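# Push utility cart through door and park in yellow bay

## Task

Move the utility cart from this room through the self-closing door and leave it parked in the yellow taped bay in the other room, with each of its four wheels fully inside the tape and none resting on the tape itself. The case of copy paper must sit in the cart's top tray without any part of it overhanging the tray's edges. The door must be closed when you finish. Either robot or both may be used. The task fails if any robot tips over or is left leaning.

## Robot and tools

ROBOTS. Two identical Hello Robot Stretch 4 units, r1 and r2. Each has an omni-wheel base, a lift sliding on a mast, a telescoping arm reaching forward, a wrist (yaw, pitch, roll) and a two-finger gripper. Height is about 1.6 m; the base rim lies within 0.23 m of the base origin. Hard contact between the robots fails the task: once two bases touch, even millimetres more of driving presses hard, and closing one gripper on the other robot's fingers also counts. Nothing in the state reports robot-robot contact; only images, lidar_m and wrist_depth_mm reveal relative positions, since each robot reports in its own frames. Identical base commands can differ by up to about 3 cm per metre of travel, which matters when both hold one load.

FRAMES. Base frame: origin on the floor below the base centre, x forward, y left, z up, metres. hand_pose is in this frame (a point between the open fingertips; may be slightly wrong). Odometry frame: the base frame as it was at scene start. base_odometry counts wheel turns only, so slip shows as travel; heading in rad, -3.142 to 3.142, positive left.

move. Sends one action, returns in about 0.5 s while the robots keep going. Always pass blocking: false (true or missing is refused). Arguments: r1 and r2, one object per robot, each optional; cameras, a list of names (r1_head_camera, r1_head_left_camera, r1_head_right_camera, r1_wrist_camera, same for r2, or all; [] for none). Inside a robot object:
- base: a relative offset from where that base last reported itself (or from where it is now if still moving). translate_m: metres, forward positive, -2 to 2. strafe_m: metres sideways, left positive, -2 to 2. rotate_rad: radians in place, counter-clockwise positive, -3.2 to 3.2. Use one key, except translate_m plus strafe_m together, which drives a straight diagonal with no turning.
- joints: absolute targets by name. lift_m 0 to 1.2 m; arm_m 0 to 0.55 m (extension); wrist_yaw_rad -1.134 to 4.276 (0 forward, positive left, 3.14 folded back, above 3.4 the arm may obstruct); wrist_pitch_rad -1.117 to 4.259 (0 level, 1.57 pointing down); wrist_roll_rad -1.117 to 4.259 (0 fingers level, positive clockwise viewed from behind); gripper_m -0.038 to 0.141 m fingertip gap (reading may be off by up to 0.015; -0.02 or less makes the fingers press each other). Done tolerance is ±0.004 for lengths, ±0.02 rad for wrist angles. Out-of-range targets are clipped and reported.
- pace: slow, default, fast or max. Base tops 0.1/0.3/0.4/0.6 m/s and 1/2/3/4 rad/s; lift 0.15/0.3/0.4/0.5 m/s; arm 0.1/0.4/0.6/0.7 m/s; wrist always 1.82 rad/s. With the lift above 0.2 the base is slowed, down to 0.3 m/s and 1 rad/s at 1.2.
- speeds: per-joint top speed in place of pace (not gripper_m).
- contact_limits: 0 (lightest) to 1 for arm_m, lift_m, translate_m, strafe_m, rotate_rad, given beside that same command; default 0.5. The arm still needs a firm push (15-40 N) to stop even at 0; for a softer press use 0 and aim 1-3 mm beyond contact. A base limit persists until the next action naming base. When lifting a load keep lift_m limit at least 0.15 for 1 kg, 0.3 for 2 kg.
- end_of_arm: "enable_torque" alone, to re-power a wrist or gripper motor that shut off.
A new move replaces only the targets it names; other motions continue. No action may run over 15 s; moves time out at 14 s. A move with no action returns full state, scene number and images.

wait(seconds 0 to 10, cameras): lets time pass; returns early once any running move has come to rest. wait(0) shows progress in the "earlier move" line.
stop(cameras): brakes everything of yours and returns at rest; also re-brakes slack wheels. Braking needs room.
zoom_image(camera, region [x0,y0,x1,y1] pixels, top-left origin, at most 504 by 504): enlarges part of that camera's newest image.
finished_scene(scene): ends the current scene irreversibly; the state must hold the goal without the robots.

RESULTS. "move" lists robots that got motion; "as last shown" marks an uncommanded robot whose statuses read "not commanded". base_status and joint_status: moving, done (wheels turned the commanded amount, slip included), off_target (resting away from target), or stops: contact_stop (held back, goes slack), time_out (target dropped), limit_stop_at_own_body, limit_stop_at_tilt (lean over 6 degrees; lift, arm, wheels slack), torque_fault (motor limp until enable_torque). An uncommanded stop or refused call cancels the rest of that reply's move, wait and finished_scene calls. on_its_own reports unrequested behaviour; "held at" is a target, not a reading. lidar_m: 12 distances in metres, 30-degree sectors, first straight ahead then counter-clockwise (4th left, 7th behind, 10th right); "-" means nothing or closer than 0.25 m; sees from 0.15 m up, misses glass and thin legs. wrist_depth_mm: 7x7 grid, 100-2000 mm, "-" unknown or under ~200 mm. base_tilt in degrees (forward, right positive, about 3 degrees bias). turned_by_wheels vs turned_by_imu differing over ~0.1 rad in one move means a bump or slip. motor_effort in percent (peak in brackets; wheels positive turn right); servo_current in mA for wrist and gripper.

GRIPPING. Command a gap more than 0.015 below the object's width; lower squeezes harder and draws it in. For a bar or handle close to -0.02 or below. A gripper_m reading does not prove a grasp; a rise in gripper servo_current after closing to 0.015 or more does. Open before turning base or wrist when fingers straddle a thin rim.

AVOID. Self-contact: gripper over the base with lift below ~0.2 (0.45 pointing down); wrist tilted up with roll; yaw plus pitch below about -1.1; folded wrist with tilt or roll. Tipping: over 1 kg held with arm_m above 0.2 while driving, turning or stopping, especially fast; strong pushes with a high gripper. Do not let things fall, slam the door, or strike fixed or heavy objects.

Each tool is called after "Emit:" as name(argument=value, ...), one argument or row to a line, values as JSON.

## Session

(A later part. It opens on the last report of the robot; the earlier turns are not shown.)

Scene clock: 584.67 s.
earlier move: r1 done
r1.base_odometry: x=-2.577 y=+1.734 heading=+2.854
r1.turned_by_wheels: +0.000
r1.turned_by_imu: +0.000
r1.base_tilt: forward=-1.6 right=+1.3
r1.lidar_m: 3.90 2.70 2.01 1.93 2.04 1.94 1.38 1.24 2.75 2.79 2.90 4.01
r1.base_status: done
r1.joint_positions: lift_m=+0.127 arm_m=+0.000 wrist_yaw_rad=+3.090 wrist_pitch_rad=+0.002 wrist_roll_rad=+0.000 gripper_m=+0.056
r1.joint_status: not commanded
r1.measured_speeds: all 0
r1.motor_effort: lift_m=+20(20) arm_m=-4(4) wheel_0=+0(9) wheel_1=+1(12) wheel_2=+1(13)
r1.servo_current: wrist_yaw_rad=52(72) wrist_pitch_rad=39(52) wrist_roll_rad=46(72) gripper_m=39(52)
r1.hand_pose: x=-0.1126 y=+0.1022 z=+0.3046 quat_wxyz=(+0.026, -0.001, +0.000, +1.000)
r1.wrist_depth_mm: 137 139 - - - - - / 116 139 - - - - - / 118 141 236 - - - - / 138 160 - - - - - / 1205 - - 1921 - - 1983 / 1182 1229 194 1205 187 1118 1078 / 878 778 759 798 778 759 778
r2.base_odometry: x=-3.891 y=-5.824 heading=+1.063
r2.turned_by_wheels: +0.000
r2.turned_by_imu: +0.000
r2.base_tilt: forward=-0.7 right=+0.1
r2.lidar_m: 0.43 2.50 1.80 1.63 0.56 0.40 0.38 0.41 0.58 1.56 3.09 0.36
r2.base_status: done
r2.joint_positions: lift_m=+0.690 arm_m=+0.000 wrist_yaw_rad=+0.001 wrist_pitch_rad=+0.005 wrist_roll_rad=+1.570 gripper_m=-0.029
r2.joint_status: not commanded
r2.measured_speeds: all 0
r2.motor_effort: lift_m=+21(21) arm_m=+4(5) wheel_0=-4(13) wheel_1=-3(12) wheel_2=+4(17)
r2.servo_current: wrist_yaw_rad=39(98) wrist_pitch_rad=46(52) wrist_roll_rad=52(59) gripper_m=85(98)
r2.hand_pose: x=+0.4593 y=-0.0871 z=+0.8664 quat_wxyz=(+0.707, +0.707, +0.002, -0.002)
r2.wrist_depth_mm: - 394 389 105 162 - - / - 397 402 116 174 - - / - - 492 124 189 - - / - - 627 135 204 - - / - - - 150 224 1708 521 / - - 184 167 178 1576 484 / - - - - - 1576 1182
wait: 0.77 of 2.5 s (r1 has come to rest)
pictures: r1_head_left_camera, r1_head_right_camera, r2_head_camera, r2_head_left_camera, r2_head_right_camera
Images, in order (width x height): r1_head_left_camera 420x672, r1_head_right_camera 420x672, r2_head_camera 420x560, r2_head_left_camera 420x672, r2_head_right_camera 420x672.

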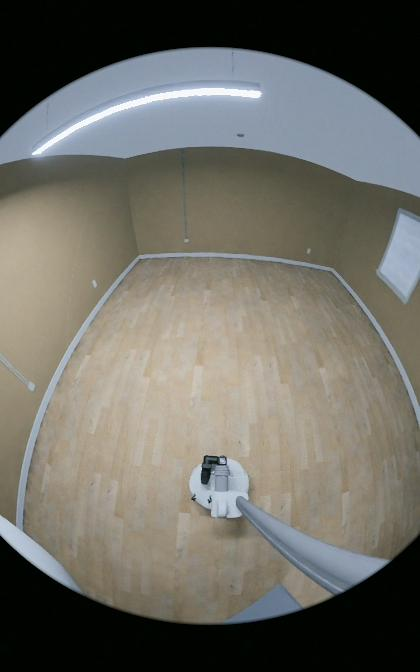

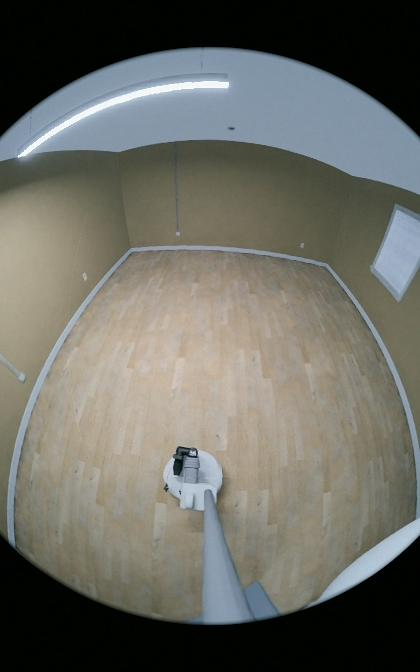

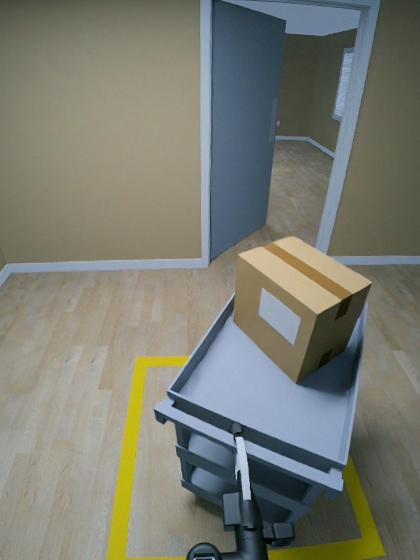

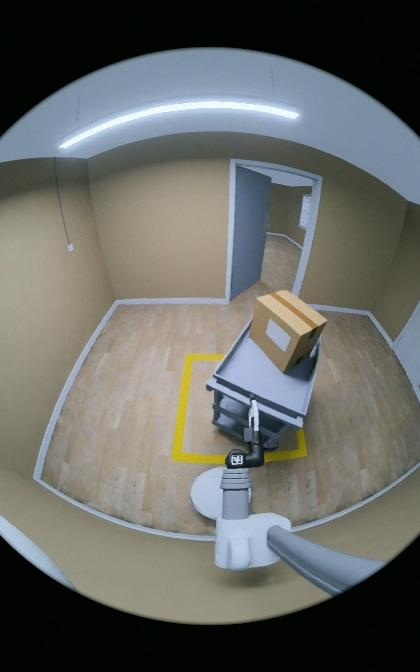

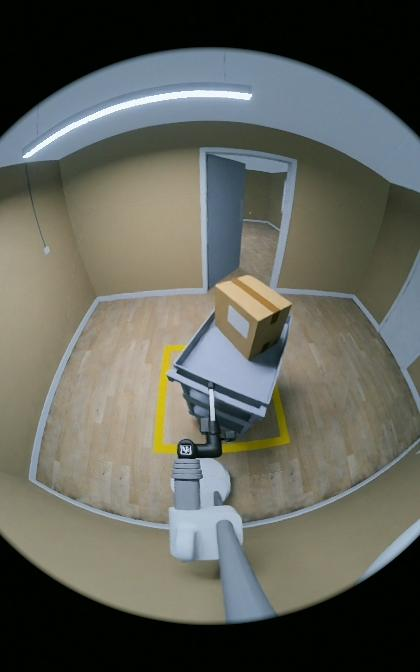

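Emit:
move(
  blocking=false,
  r2={"joints":{"gripper_m":0.1}},
)

Emit:
wait(
  seconds=2,
)

Emit:
move(
  blocking=false,
  r2={"base":{"translate_m":-0.1},"pace":"slow"},
)

Emit:
wait(
  seconds=3,
)

Emit:
move(
  blocking=false,
  r2={"base":{"strafe_m":0.8},"joints":{"wrist_yaw_rad":1.5}},
)

Emit:
wait(
  seconds=5,
  cameras=["r2_head_camera","r2_head_left_camera","r2_head_right_camera"],
)

Emit:
wait(
  seconds=4,
  cameras=["r2_head_camera","r2_head_right_camera"],
)

Emit:
zoom_image(
  camera="r2_head_right_camera",
  region=[180, 250, 400, 560],
)

Scene clock: 608.73 s.
move: r2 moving
r1: as last shown
r1.lidar_m: 3.90 2.73 2.01 1.94 2.02 1.93 1.85 1.97 2.71 2.77 2.88 4.01
r1.motor_effort: lift_m=+20(20) arm_m=-4(4) wheel_0=+0(1) wheel_1=+1(1) wheel_2=+0(1)
r1.wrist_depth_mm: 137 138 - - - - - / 117 139 - - - - - / 117 141 236 - - - - / 137 160 - - - - - / 1808 - 1756 - - - 1983 / 1229 1205 194 1205 187 1098 1078 / 878 759 759 798 778 759 788
r2.base_odometry: x=-3.891 y=-5.824 heading=+1.063
r2.turned_by_wheels: +0.000
r2.turned_by_imu: +0.001
r2.base_tilt: forward=-0.7 right=+0.0
r2.lidar_m: 0.45 2.47 1.80 1.59 0.56 0.42 0.38 0.40 0.58 1.55 3.10 0.37
r2.base_status: not commanded
r2.joint_positions: lift_m=+0.690 arm_m=+0.000 wrist_yaw_rad=+0.001 wrist_pitch_rad=+0.005 wrist_roll_rad=+1.570 gripper_m=-0.003
r2.joint_status: gripper_m moving
r2.measured_speeds: all 0
r2.motor_effort: lift_m=+21(21) arm_m=+4(4) wheel_0=-4(4) wheel_1=-3(3) wheel_2=+4(4)
r2.servo_current: wrist_yaw_rad=46(59) wrist_pitch_rad=52(52) wrist_roll_rad=33(52) gripper_m=85(91)
r2.hand_pose: x=+0.4593 y=-0.0871 z=+0.8664 quat_wxyz=(+0.707, +0.707, +0.002, -0.002)
r2.wrist_depth_mm: - 394 397 107 164 - - / - 410 410 119 177 - - / - - 492 127 191 - - / - - 634 140 204 - - / - - - 154 229 1708 521 / - - - 167 181 1618 469 / - - - - - 1397 1182
pictures: none

Scene clock: 610.23 s.
earlier move: r2 done
r1.base_odometry: x=-2.577 y=+1.734 heading=+2.854
r1.turned_by_wheels: +0.000
r1.turned_by_imu: +0.000
r1.base_tilt: forward=-1.6 right=+1.3
r1.lidar_m: 3.91 2.73 2.01 1.93 2.04 1.94 1.85 1.98 2.71 2.80 2.90 4.02
r1.base_status: not commanded
r1.joint_positions: lift_m=+0.127 arm_m=+0.000 wrist_yaw_rad=+3.090 wrist_pitch_rad=+0.002 wrist_roll_rad=+0.000 gripper_m=+0.056
r1.joint_status: not commanded
r1.measured_speeds: all 0
r1.motor_effort: lift_m=+20(20) arm_m=-4(4) wheel_0=+0(1) wheel_1=+0(1) wheel_2=+1(1)
r1.servo_current: wrist_yaw_rad=39(65) wrist_pitch_rad=46(52) wrist_roll_rad=52(72) gripper_m=46(46)
r1.hand_pose: x=-0.1126 y=+0.1022 z=+0.3046 quat_wxyz=(+0.026, -0.001, +0.000, +1.000)
r1.wrist_depth_mm: 137 139 - - - - - / 116 139 - - - - - / 118 141 236 - - - - / 137 160 - - - - - / 1808 - 1808 1983 - - 1921 / 1229 1255 194 1205 188 1118 1118 / 866 768 759 809 768 750 788
r2.base_odometry: x=-3.891 y=-5.824 heading=+1.063
r2.turned_by_wheels: +0.000
r2.turned_by_imu: +0.000
r2.base_tilt: forward=-0.7 right=+0.1
r2.lidar_m: 0.45 2.49 1.83 1.60 0.58 0.40 0.37 0.41 0.56 1.53 3.08 0.38
r2.base_status: not commanded
r2.joint_positions: lift_m=+0.690 arm_m=+0.000 wrist_yaw_rad=+0.001 wrist_pitch_rad=+0.005 wrist_roll_rad=+1.570 gripper_m=+0.100
r2.joint_status: all done
r2.measured_speeds: all 0
r2.motor_effort: lift_m=+19(21) arm_m=+4(5) wheel_0=-4(4) wheel_1=-3(3) wheel_2=+4(4)
r2.servo_current: wrist_yaw_rad=52(59) wrist_pitch_rad=39(52) wrist_roll_rad=39(59) gripper_m=46(124)
r2.hand_pose: x=+0.4593 y=-0.0871 z=+0.8667 quat_wxyz=(+0.707, +0.707, +0.002, -0.001)
r2.wrist_depth_mm: - 399 397 116 170 - - / - 433 421 126 183 - - / - - 517 137 196 - - / - - - 150 218 - - / - - - 165 235 1756 521 / - - 193 179 194 1537 484 / - - - - 343 1808 1138
wait: 1.50 of 2 s (r2 has come to rest)
pictures: none

Scene clock: 610.73 s.
move: r2 moving
r1: as last shown
r2.base_odometry: x=-3.897 y=-5.835 heading=+1.063
r2.turned_by_wheels: +0.000
r2.turned_by_imu: +0.000
r2.base_tilt: forward=-0.7 right=+0.1
r2.lidar_m: 0.44 2.50 1.80 1.57 0.56 0.40 0.37 0.39 0.54 1.48 3.11 0.38
r2.base_status: translate_m moving
r2.joint_positions: lift_m=+0.690 arm_m=+0.000 wrist_yaw_rad=+0.001 wrist_pitch_rad=+0.005 wrist_roll_rad=+1.570 gripper_m=+0.100
r2.joint_status: not commanded
r2.measured_speeds: translate_m=-0.047 strafe_m=+0.001 rotate_rad=+0.001 lift_m=+0.000 arm_m=+0.000 wrist_yaw_rad=+0.000 wrist_pitch_rad=+0.000 wrist_roll_rad=+0.000
r2.motor_effort: lift_m=+19(19) arm_m=+4(4) wheel_0=-6(10) wheel_1=-5(7) wheel_2=+10(10)
r2.servo_current: wrist_yaw_rad=59(59) wrist_pitch_rad=46(52) wrist_roll_rad=52(52) gripper_m=52(52)
r2.hand_pose: x=+0.4593 y=-0.0871 z=+0.8667 quat_wxyz=(+0.707, +0.707, +0.002, -0.001)
r2.wrist_depth_mm: - 421 410 125 178 - - / - 439 424 133 193 - - / - - 517 147 210 - - / - - - 163 229 - - / - - - 181 247 1756 525 / - - 193 192 193 1537 488 / - - - - - 1397 1160
pictures: none

Scene clock: 612.50 s.
earlier move: r2 done
r1.base_odometry: x=-2.577 y=+1.734 heading=+2.854
r1.turned_by_wheels: +0.000
r1.turned_by_imu: +0.000
r1.base_tilt: forward=-1.6 right=+1.3
r1.lidar_m: 3.89 2.72 2.01 1.94 2.05 1.94 1.83 1.96 2.74 2.79 2.90 4.02
r1.base_status: not commanded
r1.joint_positions: lift_m=+0.127 arm_m=+0.000 wrist_yaw_rad=+3.090 wrist_pitch_rad=+0.002 wrist_roll_rad=+0.000 gripper_m=+0.056
r1.joint_status: not commanded
r1.measured_speeds: all 0
r1.motor_effort: lift_m=+20(20) arm_m=-4(4) wheel_0=+0(1) wheel_1=+1(1) wheel_2=+1(1)
r1.servo_current: wrist_yaw_rad=39(72) wrist_pitch_rad=39(52) wrist_roll_rad=46(72) gripper_m=39(46)
r1.hand_pose: x=-0.1126 y=+0.1022 z=+0.3046 quat_wxyz=(+0.026, -0.001, +0.000, +1.000)
r1.wrist_depth_mm: 136 139 - - - - - / 116 139 - - - - - / 117 141 236 - - - - / 137 160 - - - - - / 1808 - 1756 1983 - - 1921 / 1255 1255 194 1205 187 1138 1118 / 891 759 759 788 778 759 798
r2.base_odometry: x=-3.939 y=-5.911 heading=+1.063
r2.turned_by_wheels: +0.000
r2.turned_by_imu: +0.000
r2.base_tilt: forward=-0.7 right=+0.0
r2.lidar_m: 0.49 2.50 1.79 1.19 0.44 0.29 0.27 0.30 0.40 1.16 3.11 0.46
r2.base_status: done
r2.joint_positions: lift_m=+0.690 arm_m=+0.000 wrist_yaw_rad=+0.001 wrist_pitch_rad=+0.005 wrist_roll_rad=+1.570 gripper_m=+0.100
r2.joint_status: not commanded
r2.measured_speeds: all 0
r2.motor_effort: lift_m=+19(19) arm_m=+4(5) wheel_0=-4(10) wheel_1=-5(8) wheel_2=+5(11)
r2.servo_current: wrist_yaw_rad=52(59) wrist_pitch_rad=46(52) wrist_roll_rad=39(59) gripper_m=59(59)
r2.hand_pose: x=+0.4593 y=-0.0871 z=+0.8667 quat_wxyz=(+0.707, +0.707, +0.002, -0.001)
r2.wrist_depth_mm: - - 530 199 248 798 - / - - 496 216 267 831 - / - - 591 281 290 - - / - - - 314 324 - - / - - - 355 349 1863 - / - - 193 310 193 1537 512 / - - - - 442 1661 1098
wait: 1.77 of 3 s (r2 has come to rest)
pictures: none

Scene clock: 613.00 s.
move: r2 moving
r1: as last shown
r2.base_odometry: x=-3.971 y=-5.893 heading=+1.063
r2.turned_by_wheels: +0.000
r2.turned_by_imu: +0.000
r2.base_tilt: forward=-0.7 right=+0.1
r2.lidar_m: 0.53 2.47 1.78 1.21 0.41 0.28 0.28 0.29 0.45 1.15 3.12 0.48
r2.base_status: strafe_m moving
r2.joint_positions: lift_m=+0.690 arm_m=+0.000 wrist_yaw_rad=+0.563 wrist_pitch_rad=+0.005 wrist_roll_rad=+1.570 gripper_m=+0.100
r2.joint_status: wrist_yaw_rad moving
r2.measured_speeds: translate_m=+0.001 strafe_m=+0.141 rotate_rad=-0.008 lift_m=+0.000 arm_m=+0.000 wrist_yaw_rad=+1.741 wrist_pitch_rad=+0.000 wrist_roll_rad=+0.000
r2.motor_effort: lift_m=+19(19) arm_m=+4(4) wheel_0=-9(13) wheel_1=+10(13) wheel_2=-1(4)
r2.servo_current: wrist_yaw_rad=78(137) wrist_pitch_rad=46(46) wrist_roll_rad=39(59) gripper_m=52(59)
r2.hand_pose: x=+0.4614 y=+0.0799 z=+0.8667 quat_wxyz=(+0.680, +0.679, +0.198, +0.195)
r2.wrist_depth_mm: - - - 272 298 1708 484 / - - - 329 377 1499 436 / - - - 362 - 1618 1205 / - - - - - 1756 1205 / - - - - - 1756 1182 / - - 193 - 193 1499 1205 / - - - - - 1756 1205
pictures: none

Scene clock: 616.50 s.
earlier move: r2 done
r1.base_odometry: x=-2.577 y=+1.734 heading=+2.854
r1.turned_by_wheels: +0.000
r1.turned_by_imu: +0.000
r1.base_tilt: forward=-1.6 right=+1.3
r1.lidar_m: 3.92 2.76 2.01 1.92 2.01 1.96 1.85 1.98 2.71 2.80 2.91 4.04
r1.base_status: not commanded
r1.joint_positions: lift_m=+0.127 arm_m=+0.000 wrist_yaw_rad=+3.090 wrist_pitch_rad=+0.002 wrist_roll_rad=+0.000 gripper_m=+0.056
r1.joint_status: not commanded
r1.measured_speeds: all 0
r1.motor_effort: lift_m=+20(20) arm_m=-4(4) wheel_0=+0(1) wheel_1=+0(1) wheel_2=+1(1)
r1.servo_current: wrist_yaw_rad=91(91) wrist_pitch_rad=39(52) wrist_roll_rad=39(78) gripper_m=39(46)
r1.hand_pose: x=-0.1126 y=+0.1022 z=+0.3046 quat_wxyz=(+0.026, -0.001, +0.000, +1.000)
r1.wrist_depth_mm: 137 139 - - - - - / 116 139 - - - - - / 118 142 236 - - - - / 138 159 - - - - - / 1808 - 1708 1983 - - 1863 / 1255 1229 194 1182 187 1138 1098 / 891 768 759 798 788 759 778
r2.base_odometry: x=-4.638 y=-5.522 heading=+1.063
r2.turned_by_wheels: +0.000
r2.turned_by_imu: +0.001
r2.base_tilt: forward=-0.7 right=+0.1
r2.lidar_m: 2.50 1.39 0.97 0.93 0.45 0.30 0.29 0.32 0.43 1.17 0.92 1.08
r2.base_status: done
r2.joint_positions: lift_m=+0.690 arm_m=+0.000 wrist_yaw_rad=+1.497 wrist_pitch_rad=+0.005 wrist_roll_rad=+1.570 gripper_m=+0.100
r2.joint_status: all done
r2.measured_speeds: all 0
r2.motor_effort: lift_m=+19(19) arm_m=+4(5) wheel_0=-2(14) wheel_1=+1(13) wheel_2=+0(4)
r2.servo_current: wrist_yaw_rad=46(137) wrist_pitch_rad=46(52) wrist_roll_rad=52(65) gripper_m=46(59)
r2.hand_pose: x=+0.2793 y=+0.2812 z=+0.8667 quat_wxyz=(+0.519, +0.517, +0.482, +0.480)
r2.wrist_depth_mm: - - - - - - - / - - - - - - - / - - - - - - - / - - - - - - - / - - - - - - - / - - 189 - 185 - - / - - - - - - -
wait: 3.50 of 5 s (r2 has come to rest)
Images, in order (width x height): r2_head_camera 420x560, r2_head_left_camera 420x672, r2_head_right_camera 420x672.

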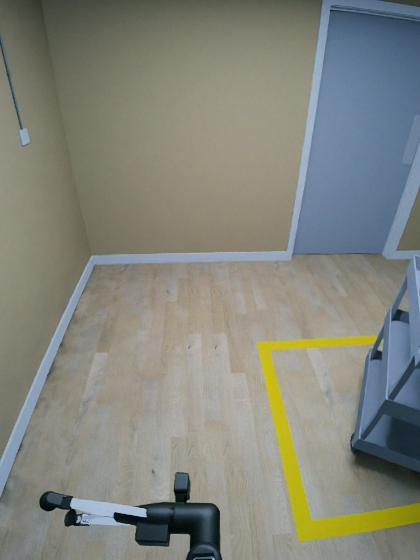

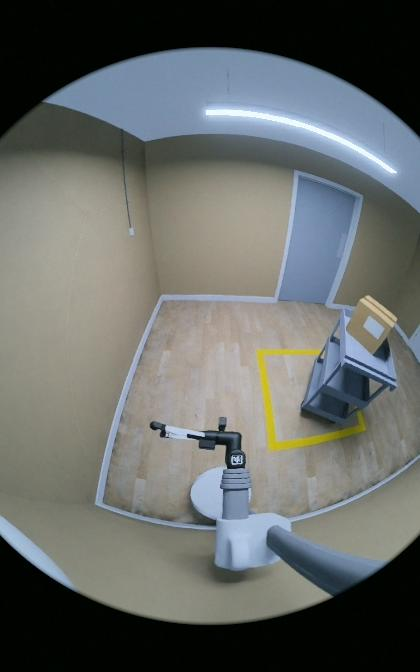

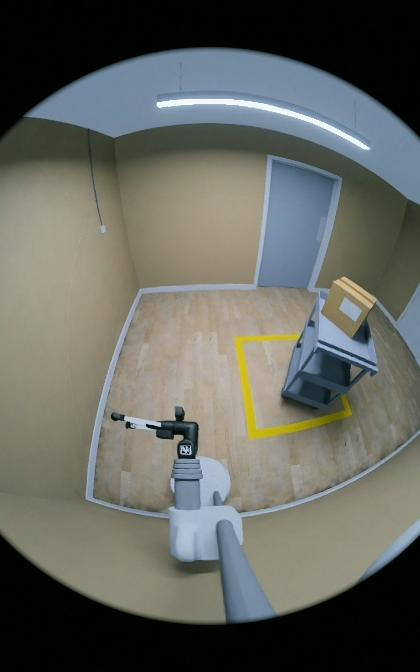

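Scene clock: 620.50 s.
r1.base_odometry: x=-2.577 y=+1.734 heading=+2.854
r1.turned_by_wheels: +0.000
r1.turned_by_imu: +0.000
r1.base_tilt: forward=-1.6 right=+1.3
r1.lidar_m: 3.92 2.73 2.02 1.94 2.03 1.91 1.85 1.97 2.73 2.79 2.91 4.03
r1.base_status: not commanded
r1.joint_positions: lift_m=+0.127 arm_m=+0.000 wrist_yaw_rad=+3.090 wrist_pitch_rad=+0.002 wrist_roll_rad=+0.000 gripper_m=+0.056
r1.joint_status: not commanded
r1.measured_speeds: all 0
r1.motor_effort: lift_m=+20(20) arm_m=-4(4) wheel_0=+0(1) wheel_1=+0(1) wheel_2=+1(1)
r1.servo_current: wrist_yaw_rad=52(91) wrist_pitch_rad=39(52) wrist_roll_rad=65(78) gripper_m=46(46)
r1.hand_pose: x=-0.1126 y=+0.1022 z=+0.3046 quat_wxyz=(+0.026, -0.001, +0.000, +1.000)
r1.wrist_depth_mm: 136 139 - - - - - / 116 139 - - - - - / 118 141 236 - - - - / 137 160 - - - - - / 1808 - 1808 1983 - - 1921 / 1281 1255 194 1205 187 1138 1098 / 878 778 768 798 778 759 778
r2.base_odometry: x=-4.638 y=-5.522 heading=+1.063
r2.turned_by_wheels: +0.000
r2.turned_by_imu: +0.001
r2.base_tilt: forward=-0.7 right=+0.1
r2.lidar_m: 2.50 1.38 0.98 0.94 0.44 0.29 0.28 0.30 0.43 1.19 0.90 1.11
r2.base_status: done
r2.joint_positions: lift_m=+0.690 arm_m=+0.000 wrist_yaw_rad=+1.497 wrist_pitch_rad=+0.005 wrist_roll_rad=+1.570 gripper_m=+0.100
r2.joint_status: all done
r2.measured_speeds: all 0
r2.motor_effort: lift_m=+19(19) arm_m=+4(5) wheel_0=-2(14) wheel_1=+1(13) wheel_2=+0(4)
r2.servo_current: wrist_yaw_rad=52(137) wrist_pitch_rad=46(52) wrist_roll_rad=46(65) gripper_m=46(59)
r2.hand_pose: x=+0.2793 y=+0.2812 z=+0.8667 quat_wxyz=(+0.519, +0.517, +0.482, +0.480)
r2.wrist_depth_mm: - - - - - - - / - - - - - - - / - - - - - - - / - - - - - - - / - - - - - - - / - - 188 - 185 - - / - - - - - - -
wait: 4.00 s; at rest by 0.27 s
Images, in order (width x height): r2_head_camera 420x560, r2_head_right_camera 420x672.

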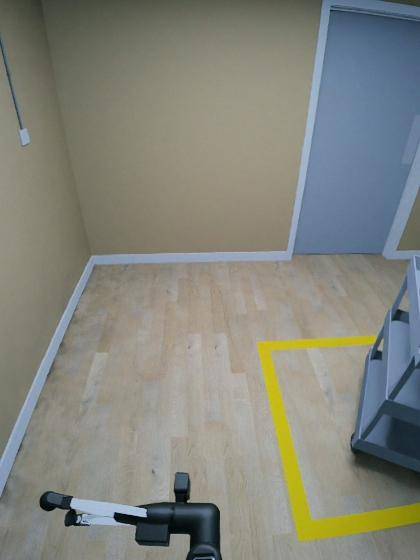

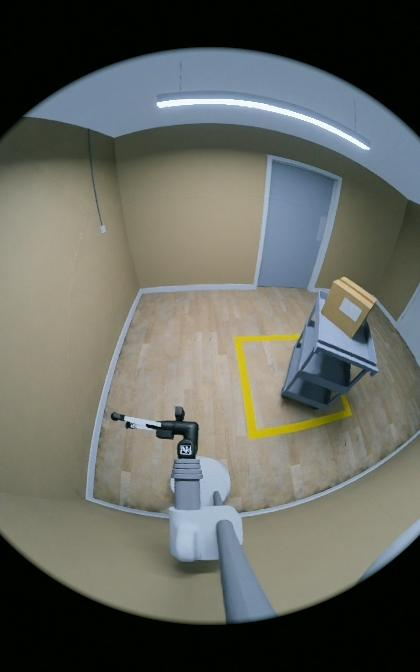

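Scaled by 1.626 from the camera's image (finer frame: 600x960).

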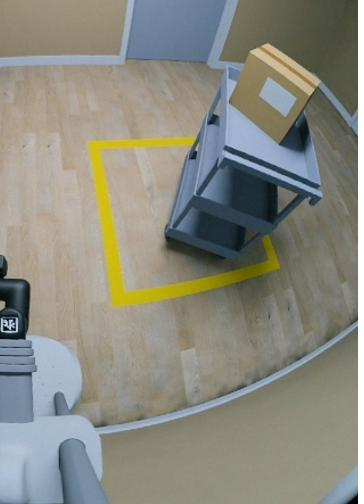

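Emit:
move(
  blocking=false,
  r2={"base":{"strafe_m":-1.75}},
)

Emit:
wait(
  seconds=8,
  cameras=["r2_head_camera","r2_head_left_camera"],
)

Emit:
move(
  blocking=false,
  r2={"base":{"rotate_rad":0.6}},
)

Emit:
wait(
  seconds=2,
  cameras=["r2_head_camera","r2_head_left_camera"],
)

Emit:
zoom_image(
  camera="r2_head_camera",
  region=[0, 100, 420, 560],
)

Scene clock: 630.13 s.
move: r2 moving
r1: as last shown
r2.base_odometry: x=-4.607 y=-5.539 heading=+1.063
r2.turned_by_wheels: +0.000
r2.turned_by_imu: +0.000
r2.base_tilt: forward=-0.7 right=+0.0
r2.lidar_m: 2.50 1.40 1.00 0.98 0.42 0.30 0.28 0.30 0.44 1.20 0.90 0.94
r2.base_status: strafe_m moving
r2.joint_positions: lift_m=+0.690 arm_m=+0.000 wrist_yaw_rad=+1.497 wrist_pitch_rad=+0.005 wrist_roll_rad=+1.570 gripper_m=+0.100
r2.joint_status: not commanded
r2.measured_speeds: translate_m=-0.001 strafe_m=-0.139 rotate_rad=+0.003 lift_m=+0.000 arm_m=+0.000 wrist_yaw_rad=+0.000 wrist_pitch_rad=+0.000 wrist_roll_rad=+0.000
r2.motor_effort: lift_m=+19(19) arm_m=+4(4) wheel_0=+9(12) wheel_1=-9(11) wheel_2=-1(1)
r2.servo_current: wrist_yaw_rad=59(59) wrist_pitch_rad=39(46) wrist_roll_rad=46(52) gripper_m=46(52)
r2.hand_pose: x=+0.2792 y=+0.2812 z=+0.8667 quat_wxyz=(+0.519, +0.517, +0.482, +0.480)
r2.wrist_depth_mm: - - - - - - - / - - - - - - - / - - - - - - - / - - - - - - - / - - - - - - - / - - 189 - 184 - - / - - - - - - -
pictures: none

Scene clock: 636.80 s.
earlier move: r2 done
r1.base_odometry: x=-2.577 y=+1.734 heading=+2.854
r1.turned_by_wheels: +0.000
r1.turned_by_imu: +0.000
r1.base_tilt: forward=-1.6 right=+1.2
r1.lidar_m: 3.90 2.72 2.03 1.93 2.03 1.94 1.85 1.97 2.72 2.78 2.90 3.99
r1.base_status: not commanded
r1.joint_positions: lift_m=+0.127 arm_m=+0.000 wrist_yaw_rad=+3.090 wrist_pitch_rad=+0.002 wrist_roll_rad=+0.000 gripper_m=+0.056
r1.joint_status: not commanded
r1.measured_speeds: all 0
r1.motor_effort: lift_m=+20(20) arm_m=-4(4) wheel_0=-1(1) wheel_1=+0(1) wheel_2=+1(1)
r1.servo_current: wrist_yaw_rad=52(72) wrist_pitch_rad=46(52) wrist_roll_rad=52(65) gripper_m=39(52)
r1.hand_pose: x=-0.1126 y=+0.1022 z=+0.3046 quat_wxyz=(+0.026, -0.001, +0.000, +1.000)
r1.wrist_depth_mm: 137 139 - - - - - / 117 139 - - - - - / 117 141 236 - - - - / 138 160 - - - - - / 1756 - 1708 1983 - - 1921 / 1229 1255 194 1205 187 1118 1098 / 878 768 759 798 788 750 788
r2.base_odometry: x=-3.109 y=-6.373 heading=+1.063
r2.turned_by_wheels: +0.000
r2.turned_by_imu: -0.001
r2.base_tilt: forward=-0.7 right=+0.1
r2.lidar_m: 2.52 0.81 0.75 1.24 0.40 0.31 0.29 0.30 0.42 1.11 2.13 2.61
r2.base_status: done
r2.joint_positions: lift_m=+0.690 arm_m=+0.000 wrist_yaw_rad=+1.497 wrist_pitch_rad=+0.005 wrist_roll_rad=+1.570 gripper_m=+0.100
r2.joint_status: not commanded
r2.measured_speeds: all 0
r2.motor_effort: lift_m=+19(19) arm_m=+4(5) wheel_0=+1(13) wheel_1=-3(13) wheel_2=+0(2)
r2.servo_current: wrist_yaw_rad=46(65) wrist_pitch_rad=39(52) wrist_roll_rad=39(65) gripper_m=39(59)
r2.hand_pose: x=+0.2792 y=+0.2812 z=+0.8667 quat_wxyz=(+0.519, +0.517, +0.482, +0.480)
r2.wrist_depth_mm: - - - 530 - - - / - - - 559 - 778 554 / - - - - - 1708 1118 / - - - - - 1756 1205 / - - - - - 1808 1205 / - - 193 - 194 1537 1229 / - - - - - 1576 1205
wait: 6.67 of 8 s (r2 has come to rest)
Images, in order (width x height): r2_head_camera 420x560, r2_head_left_camera 420x672.

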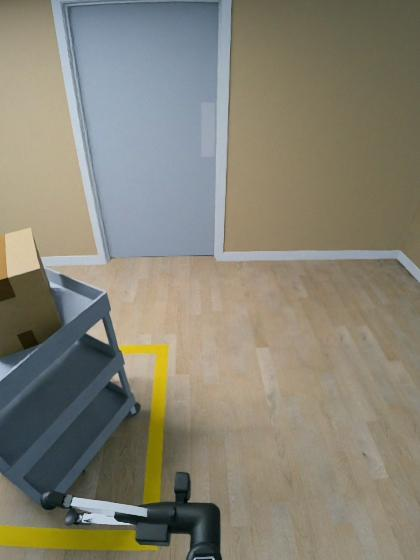

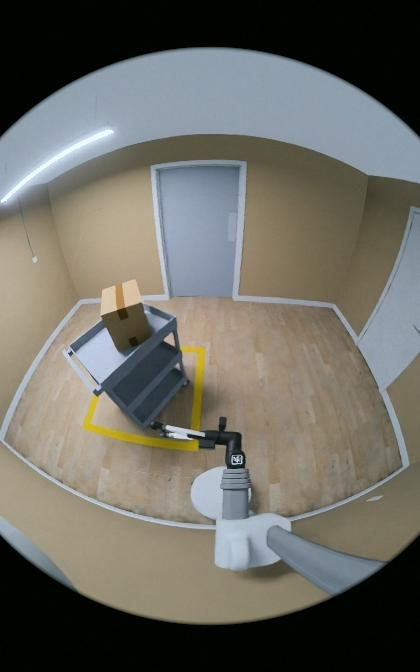

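Scene clock: 637.30 s.
move: r2 moving
r1: as last shown
r2.base_odometry: x=-3.109 y=-6.373 heading=+1.314
r2.turned_by_wheels: +0.251
r2.turned_by_imu: +0.244
r2.base_tilt: forward=-0.7 right=+0.1
r2.lidar_m: 0.88 0.76 2.71 0.62 0.32 0.28 0.26 0.34 0.61 2.03 2.36 2.51
r2.base_status: rotate_rad moving
r2.joint_positions: lift_m=+0.690 arm_m=+0.000 wrist_yaw_rad=+1.497 wrist_pitch_rad=+0.005 wrist_roll_rad=+1.570 gripper_m=+0.100
r2.joint_status: not commanded
r2.measured_speeds: translate_m=-0.001 strafe_m=+0.000 rotate_rad=+0.967 lift_m=+0.000 arm_m=+0.000 wrist_yaw_rad=+0.000 wrist_pitch_rad=+0.000 wrist_roll_rad=+0.000
r2.motor_effort: lift_m=+19(19) arm_m=+4(5) wheel_0=-10(10) wheel_1=-9(10) wheel_2=-11(11)
r2.servo_current: wrist_yaw_rad=52(65) wrist_pitch_rad=46(52) wrist_roll_rad=46(52) gripper_m=52(59)
r2.hand_pose: x=+0.2792 y=+0.2812 z=+0.8667 quat_wxyz=(+0.519, +0.517, +0.482, +0.480)
r2.wrist_depth_mm: - - - 535 - 1708 1098 / - - - - - 1661 1205 / - - - - - 1708 1205 / - - - - - 1756 1205 / - - - - - 1618 1229 / - - 189 - 185 1336 1138 / - - - - - - -
pictures: none

Scene clock: 638.20 s.
earlier move: r2 done
r1.base_odometry: x=-2.577 y=+1.734 heading=+2.854
r1.turned_by_wheels: +0.000
r1.turned_by_imu: +0.000
r1.base_tilt: forward=-1.6 right=+1.3
r1.lidar_m: 3.91 2.73 2.02 1.93 2.01 1.94 1.85 1.97 2.69 2.80 2.89 3.98
r1.base_status: not commanded
r1.joint_positions: lift_m=+0.127 arm_m=+0.000 wrist_yaw_rad=+3.090 wrist_pitch_rad=+0.002 wrist_roll_rad=+0.000 gripper_m=+0.056
r1.joint_status: not commanded
r1.measured_speeds: all 0
r1.motor_effort: lift_m=+20(20) arm_m=-4(4) wheel_0=+0(1) wheel_1=+0(1) wheel_2=+1(1)
r1.servo_current: wrist_yaw_rad=46(65) wrist_pitch_rad=46(52) wrist_roll_rad=59(65) gripper_m=39(52)
r1.hand_pose: x=-0.1126 y=+0.1022 z=+0.3046 quat_wxyz=(+0.026, -0.001, +0.000, +1.000)
r1.wrist_depth_mm: 137 138 - - - - - / 117 139 - - - - - / 118 141 236 - - - - / 138 160 - - - - - / 1808 - 1756 1921 - - 1921 / 1255 1229 194 1182 187 1138 1098 / 866 768 768 788 778 750 788
r2.base_odometry: x=-3.109 y=-6.373 heading=+1.662
r2.turned_by_wheels: +0.348
r2.turned_by_imu: +0.339
r2.base_tilt: forward=-0.7 right=+0.1
r2.lidar_m: 0.76 0.75 0.95 0.40 0.29 0.28 0.31 0.44 1.58 2.18 2.58 1.04
r2.base_status: done
r2.joint_positions: lift_m=+0.690 arm_m=+0.000 wrist_yaw_rad=+1.497 wrist_pitch_rad=+0.005 wrist_roll_rad=+1.570 gripper_m=+0.100
r2.joint_status: not commanded
r2.measured_speeds: all 0
r2.motor_effort: lift_m=+19(19) arm_m=+4(5) wheel_0=-4(10) wheel_1=-4(10) wheel_2=-4(11)
r2.servo_current: wrist_yaw_rad=46(65) wrist_pitch_rad=39(52) wrist_roll_rad=46(59) gripper_m=52(59)
r2.hand_pose: x=+0.2792 y=+0.2812 z=+0.8667 quat_wxyz=(+0.519, +0.517, +0.482, +0.480)
r2.wrist_depth_mm: - - - - - 1708 1182 / - - - - - 1661 1205 / - - - - - 1430 1205 / - - - - - - 1078 / - - - - - - - / - - 188 - 185 - - / - - - - - - -
wait: 0.90 of 2 s (r2 has come to rest)
Images, in order (width x height): r2_head_camera 420x560, r2_head_left_camera 420x672.

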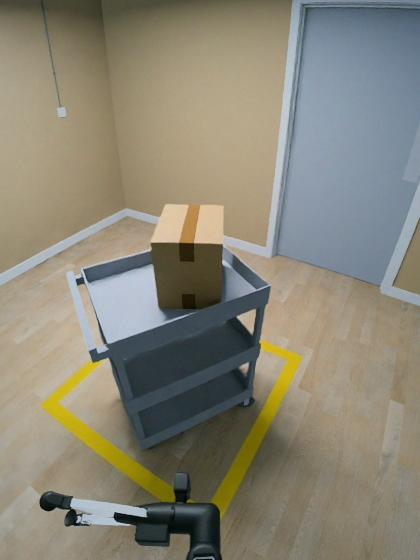

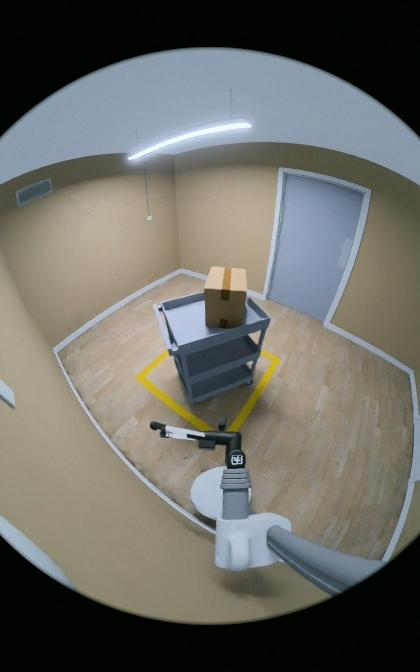

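Scaled by 1.096 from the camera's image (finer frame: 1200x1600).

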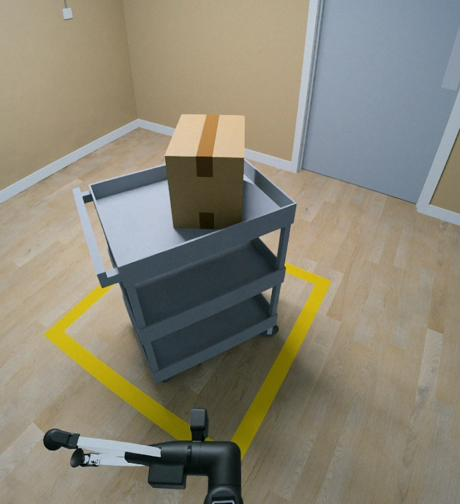

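Emit:
zoom_image(
  camera="r2_head_camera",
  region=[200, 310, 320, 470],
)

Emit:
zoom_image(
  camera="r2_head_camera",
  region=[60, 190, 300, 470],
)

Scaled by 3.150 from the camera's image (finer frame: 1200x1600).

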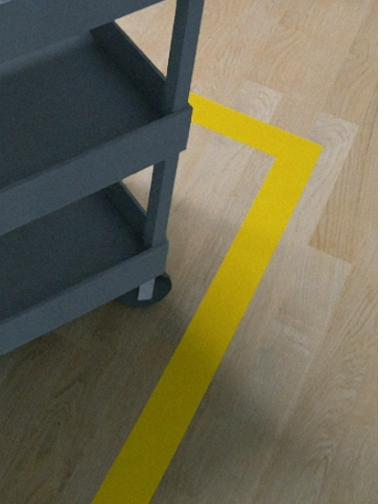

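Scaled by 1.800 from the camera's image (finer frame: 1200x1600).

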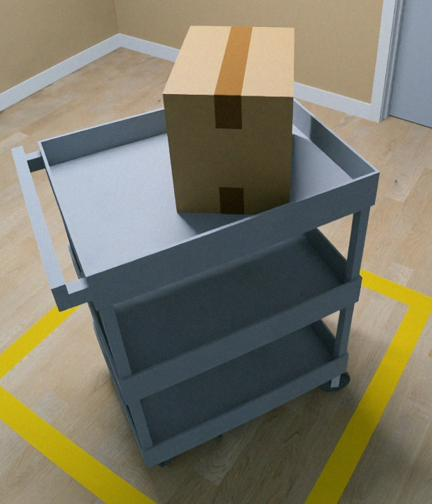

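Emit:
finished_scene(
  scene=1,
)

The scene is finished: the task was done.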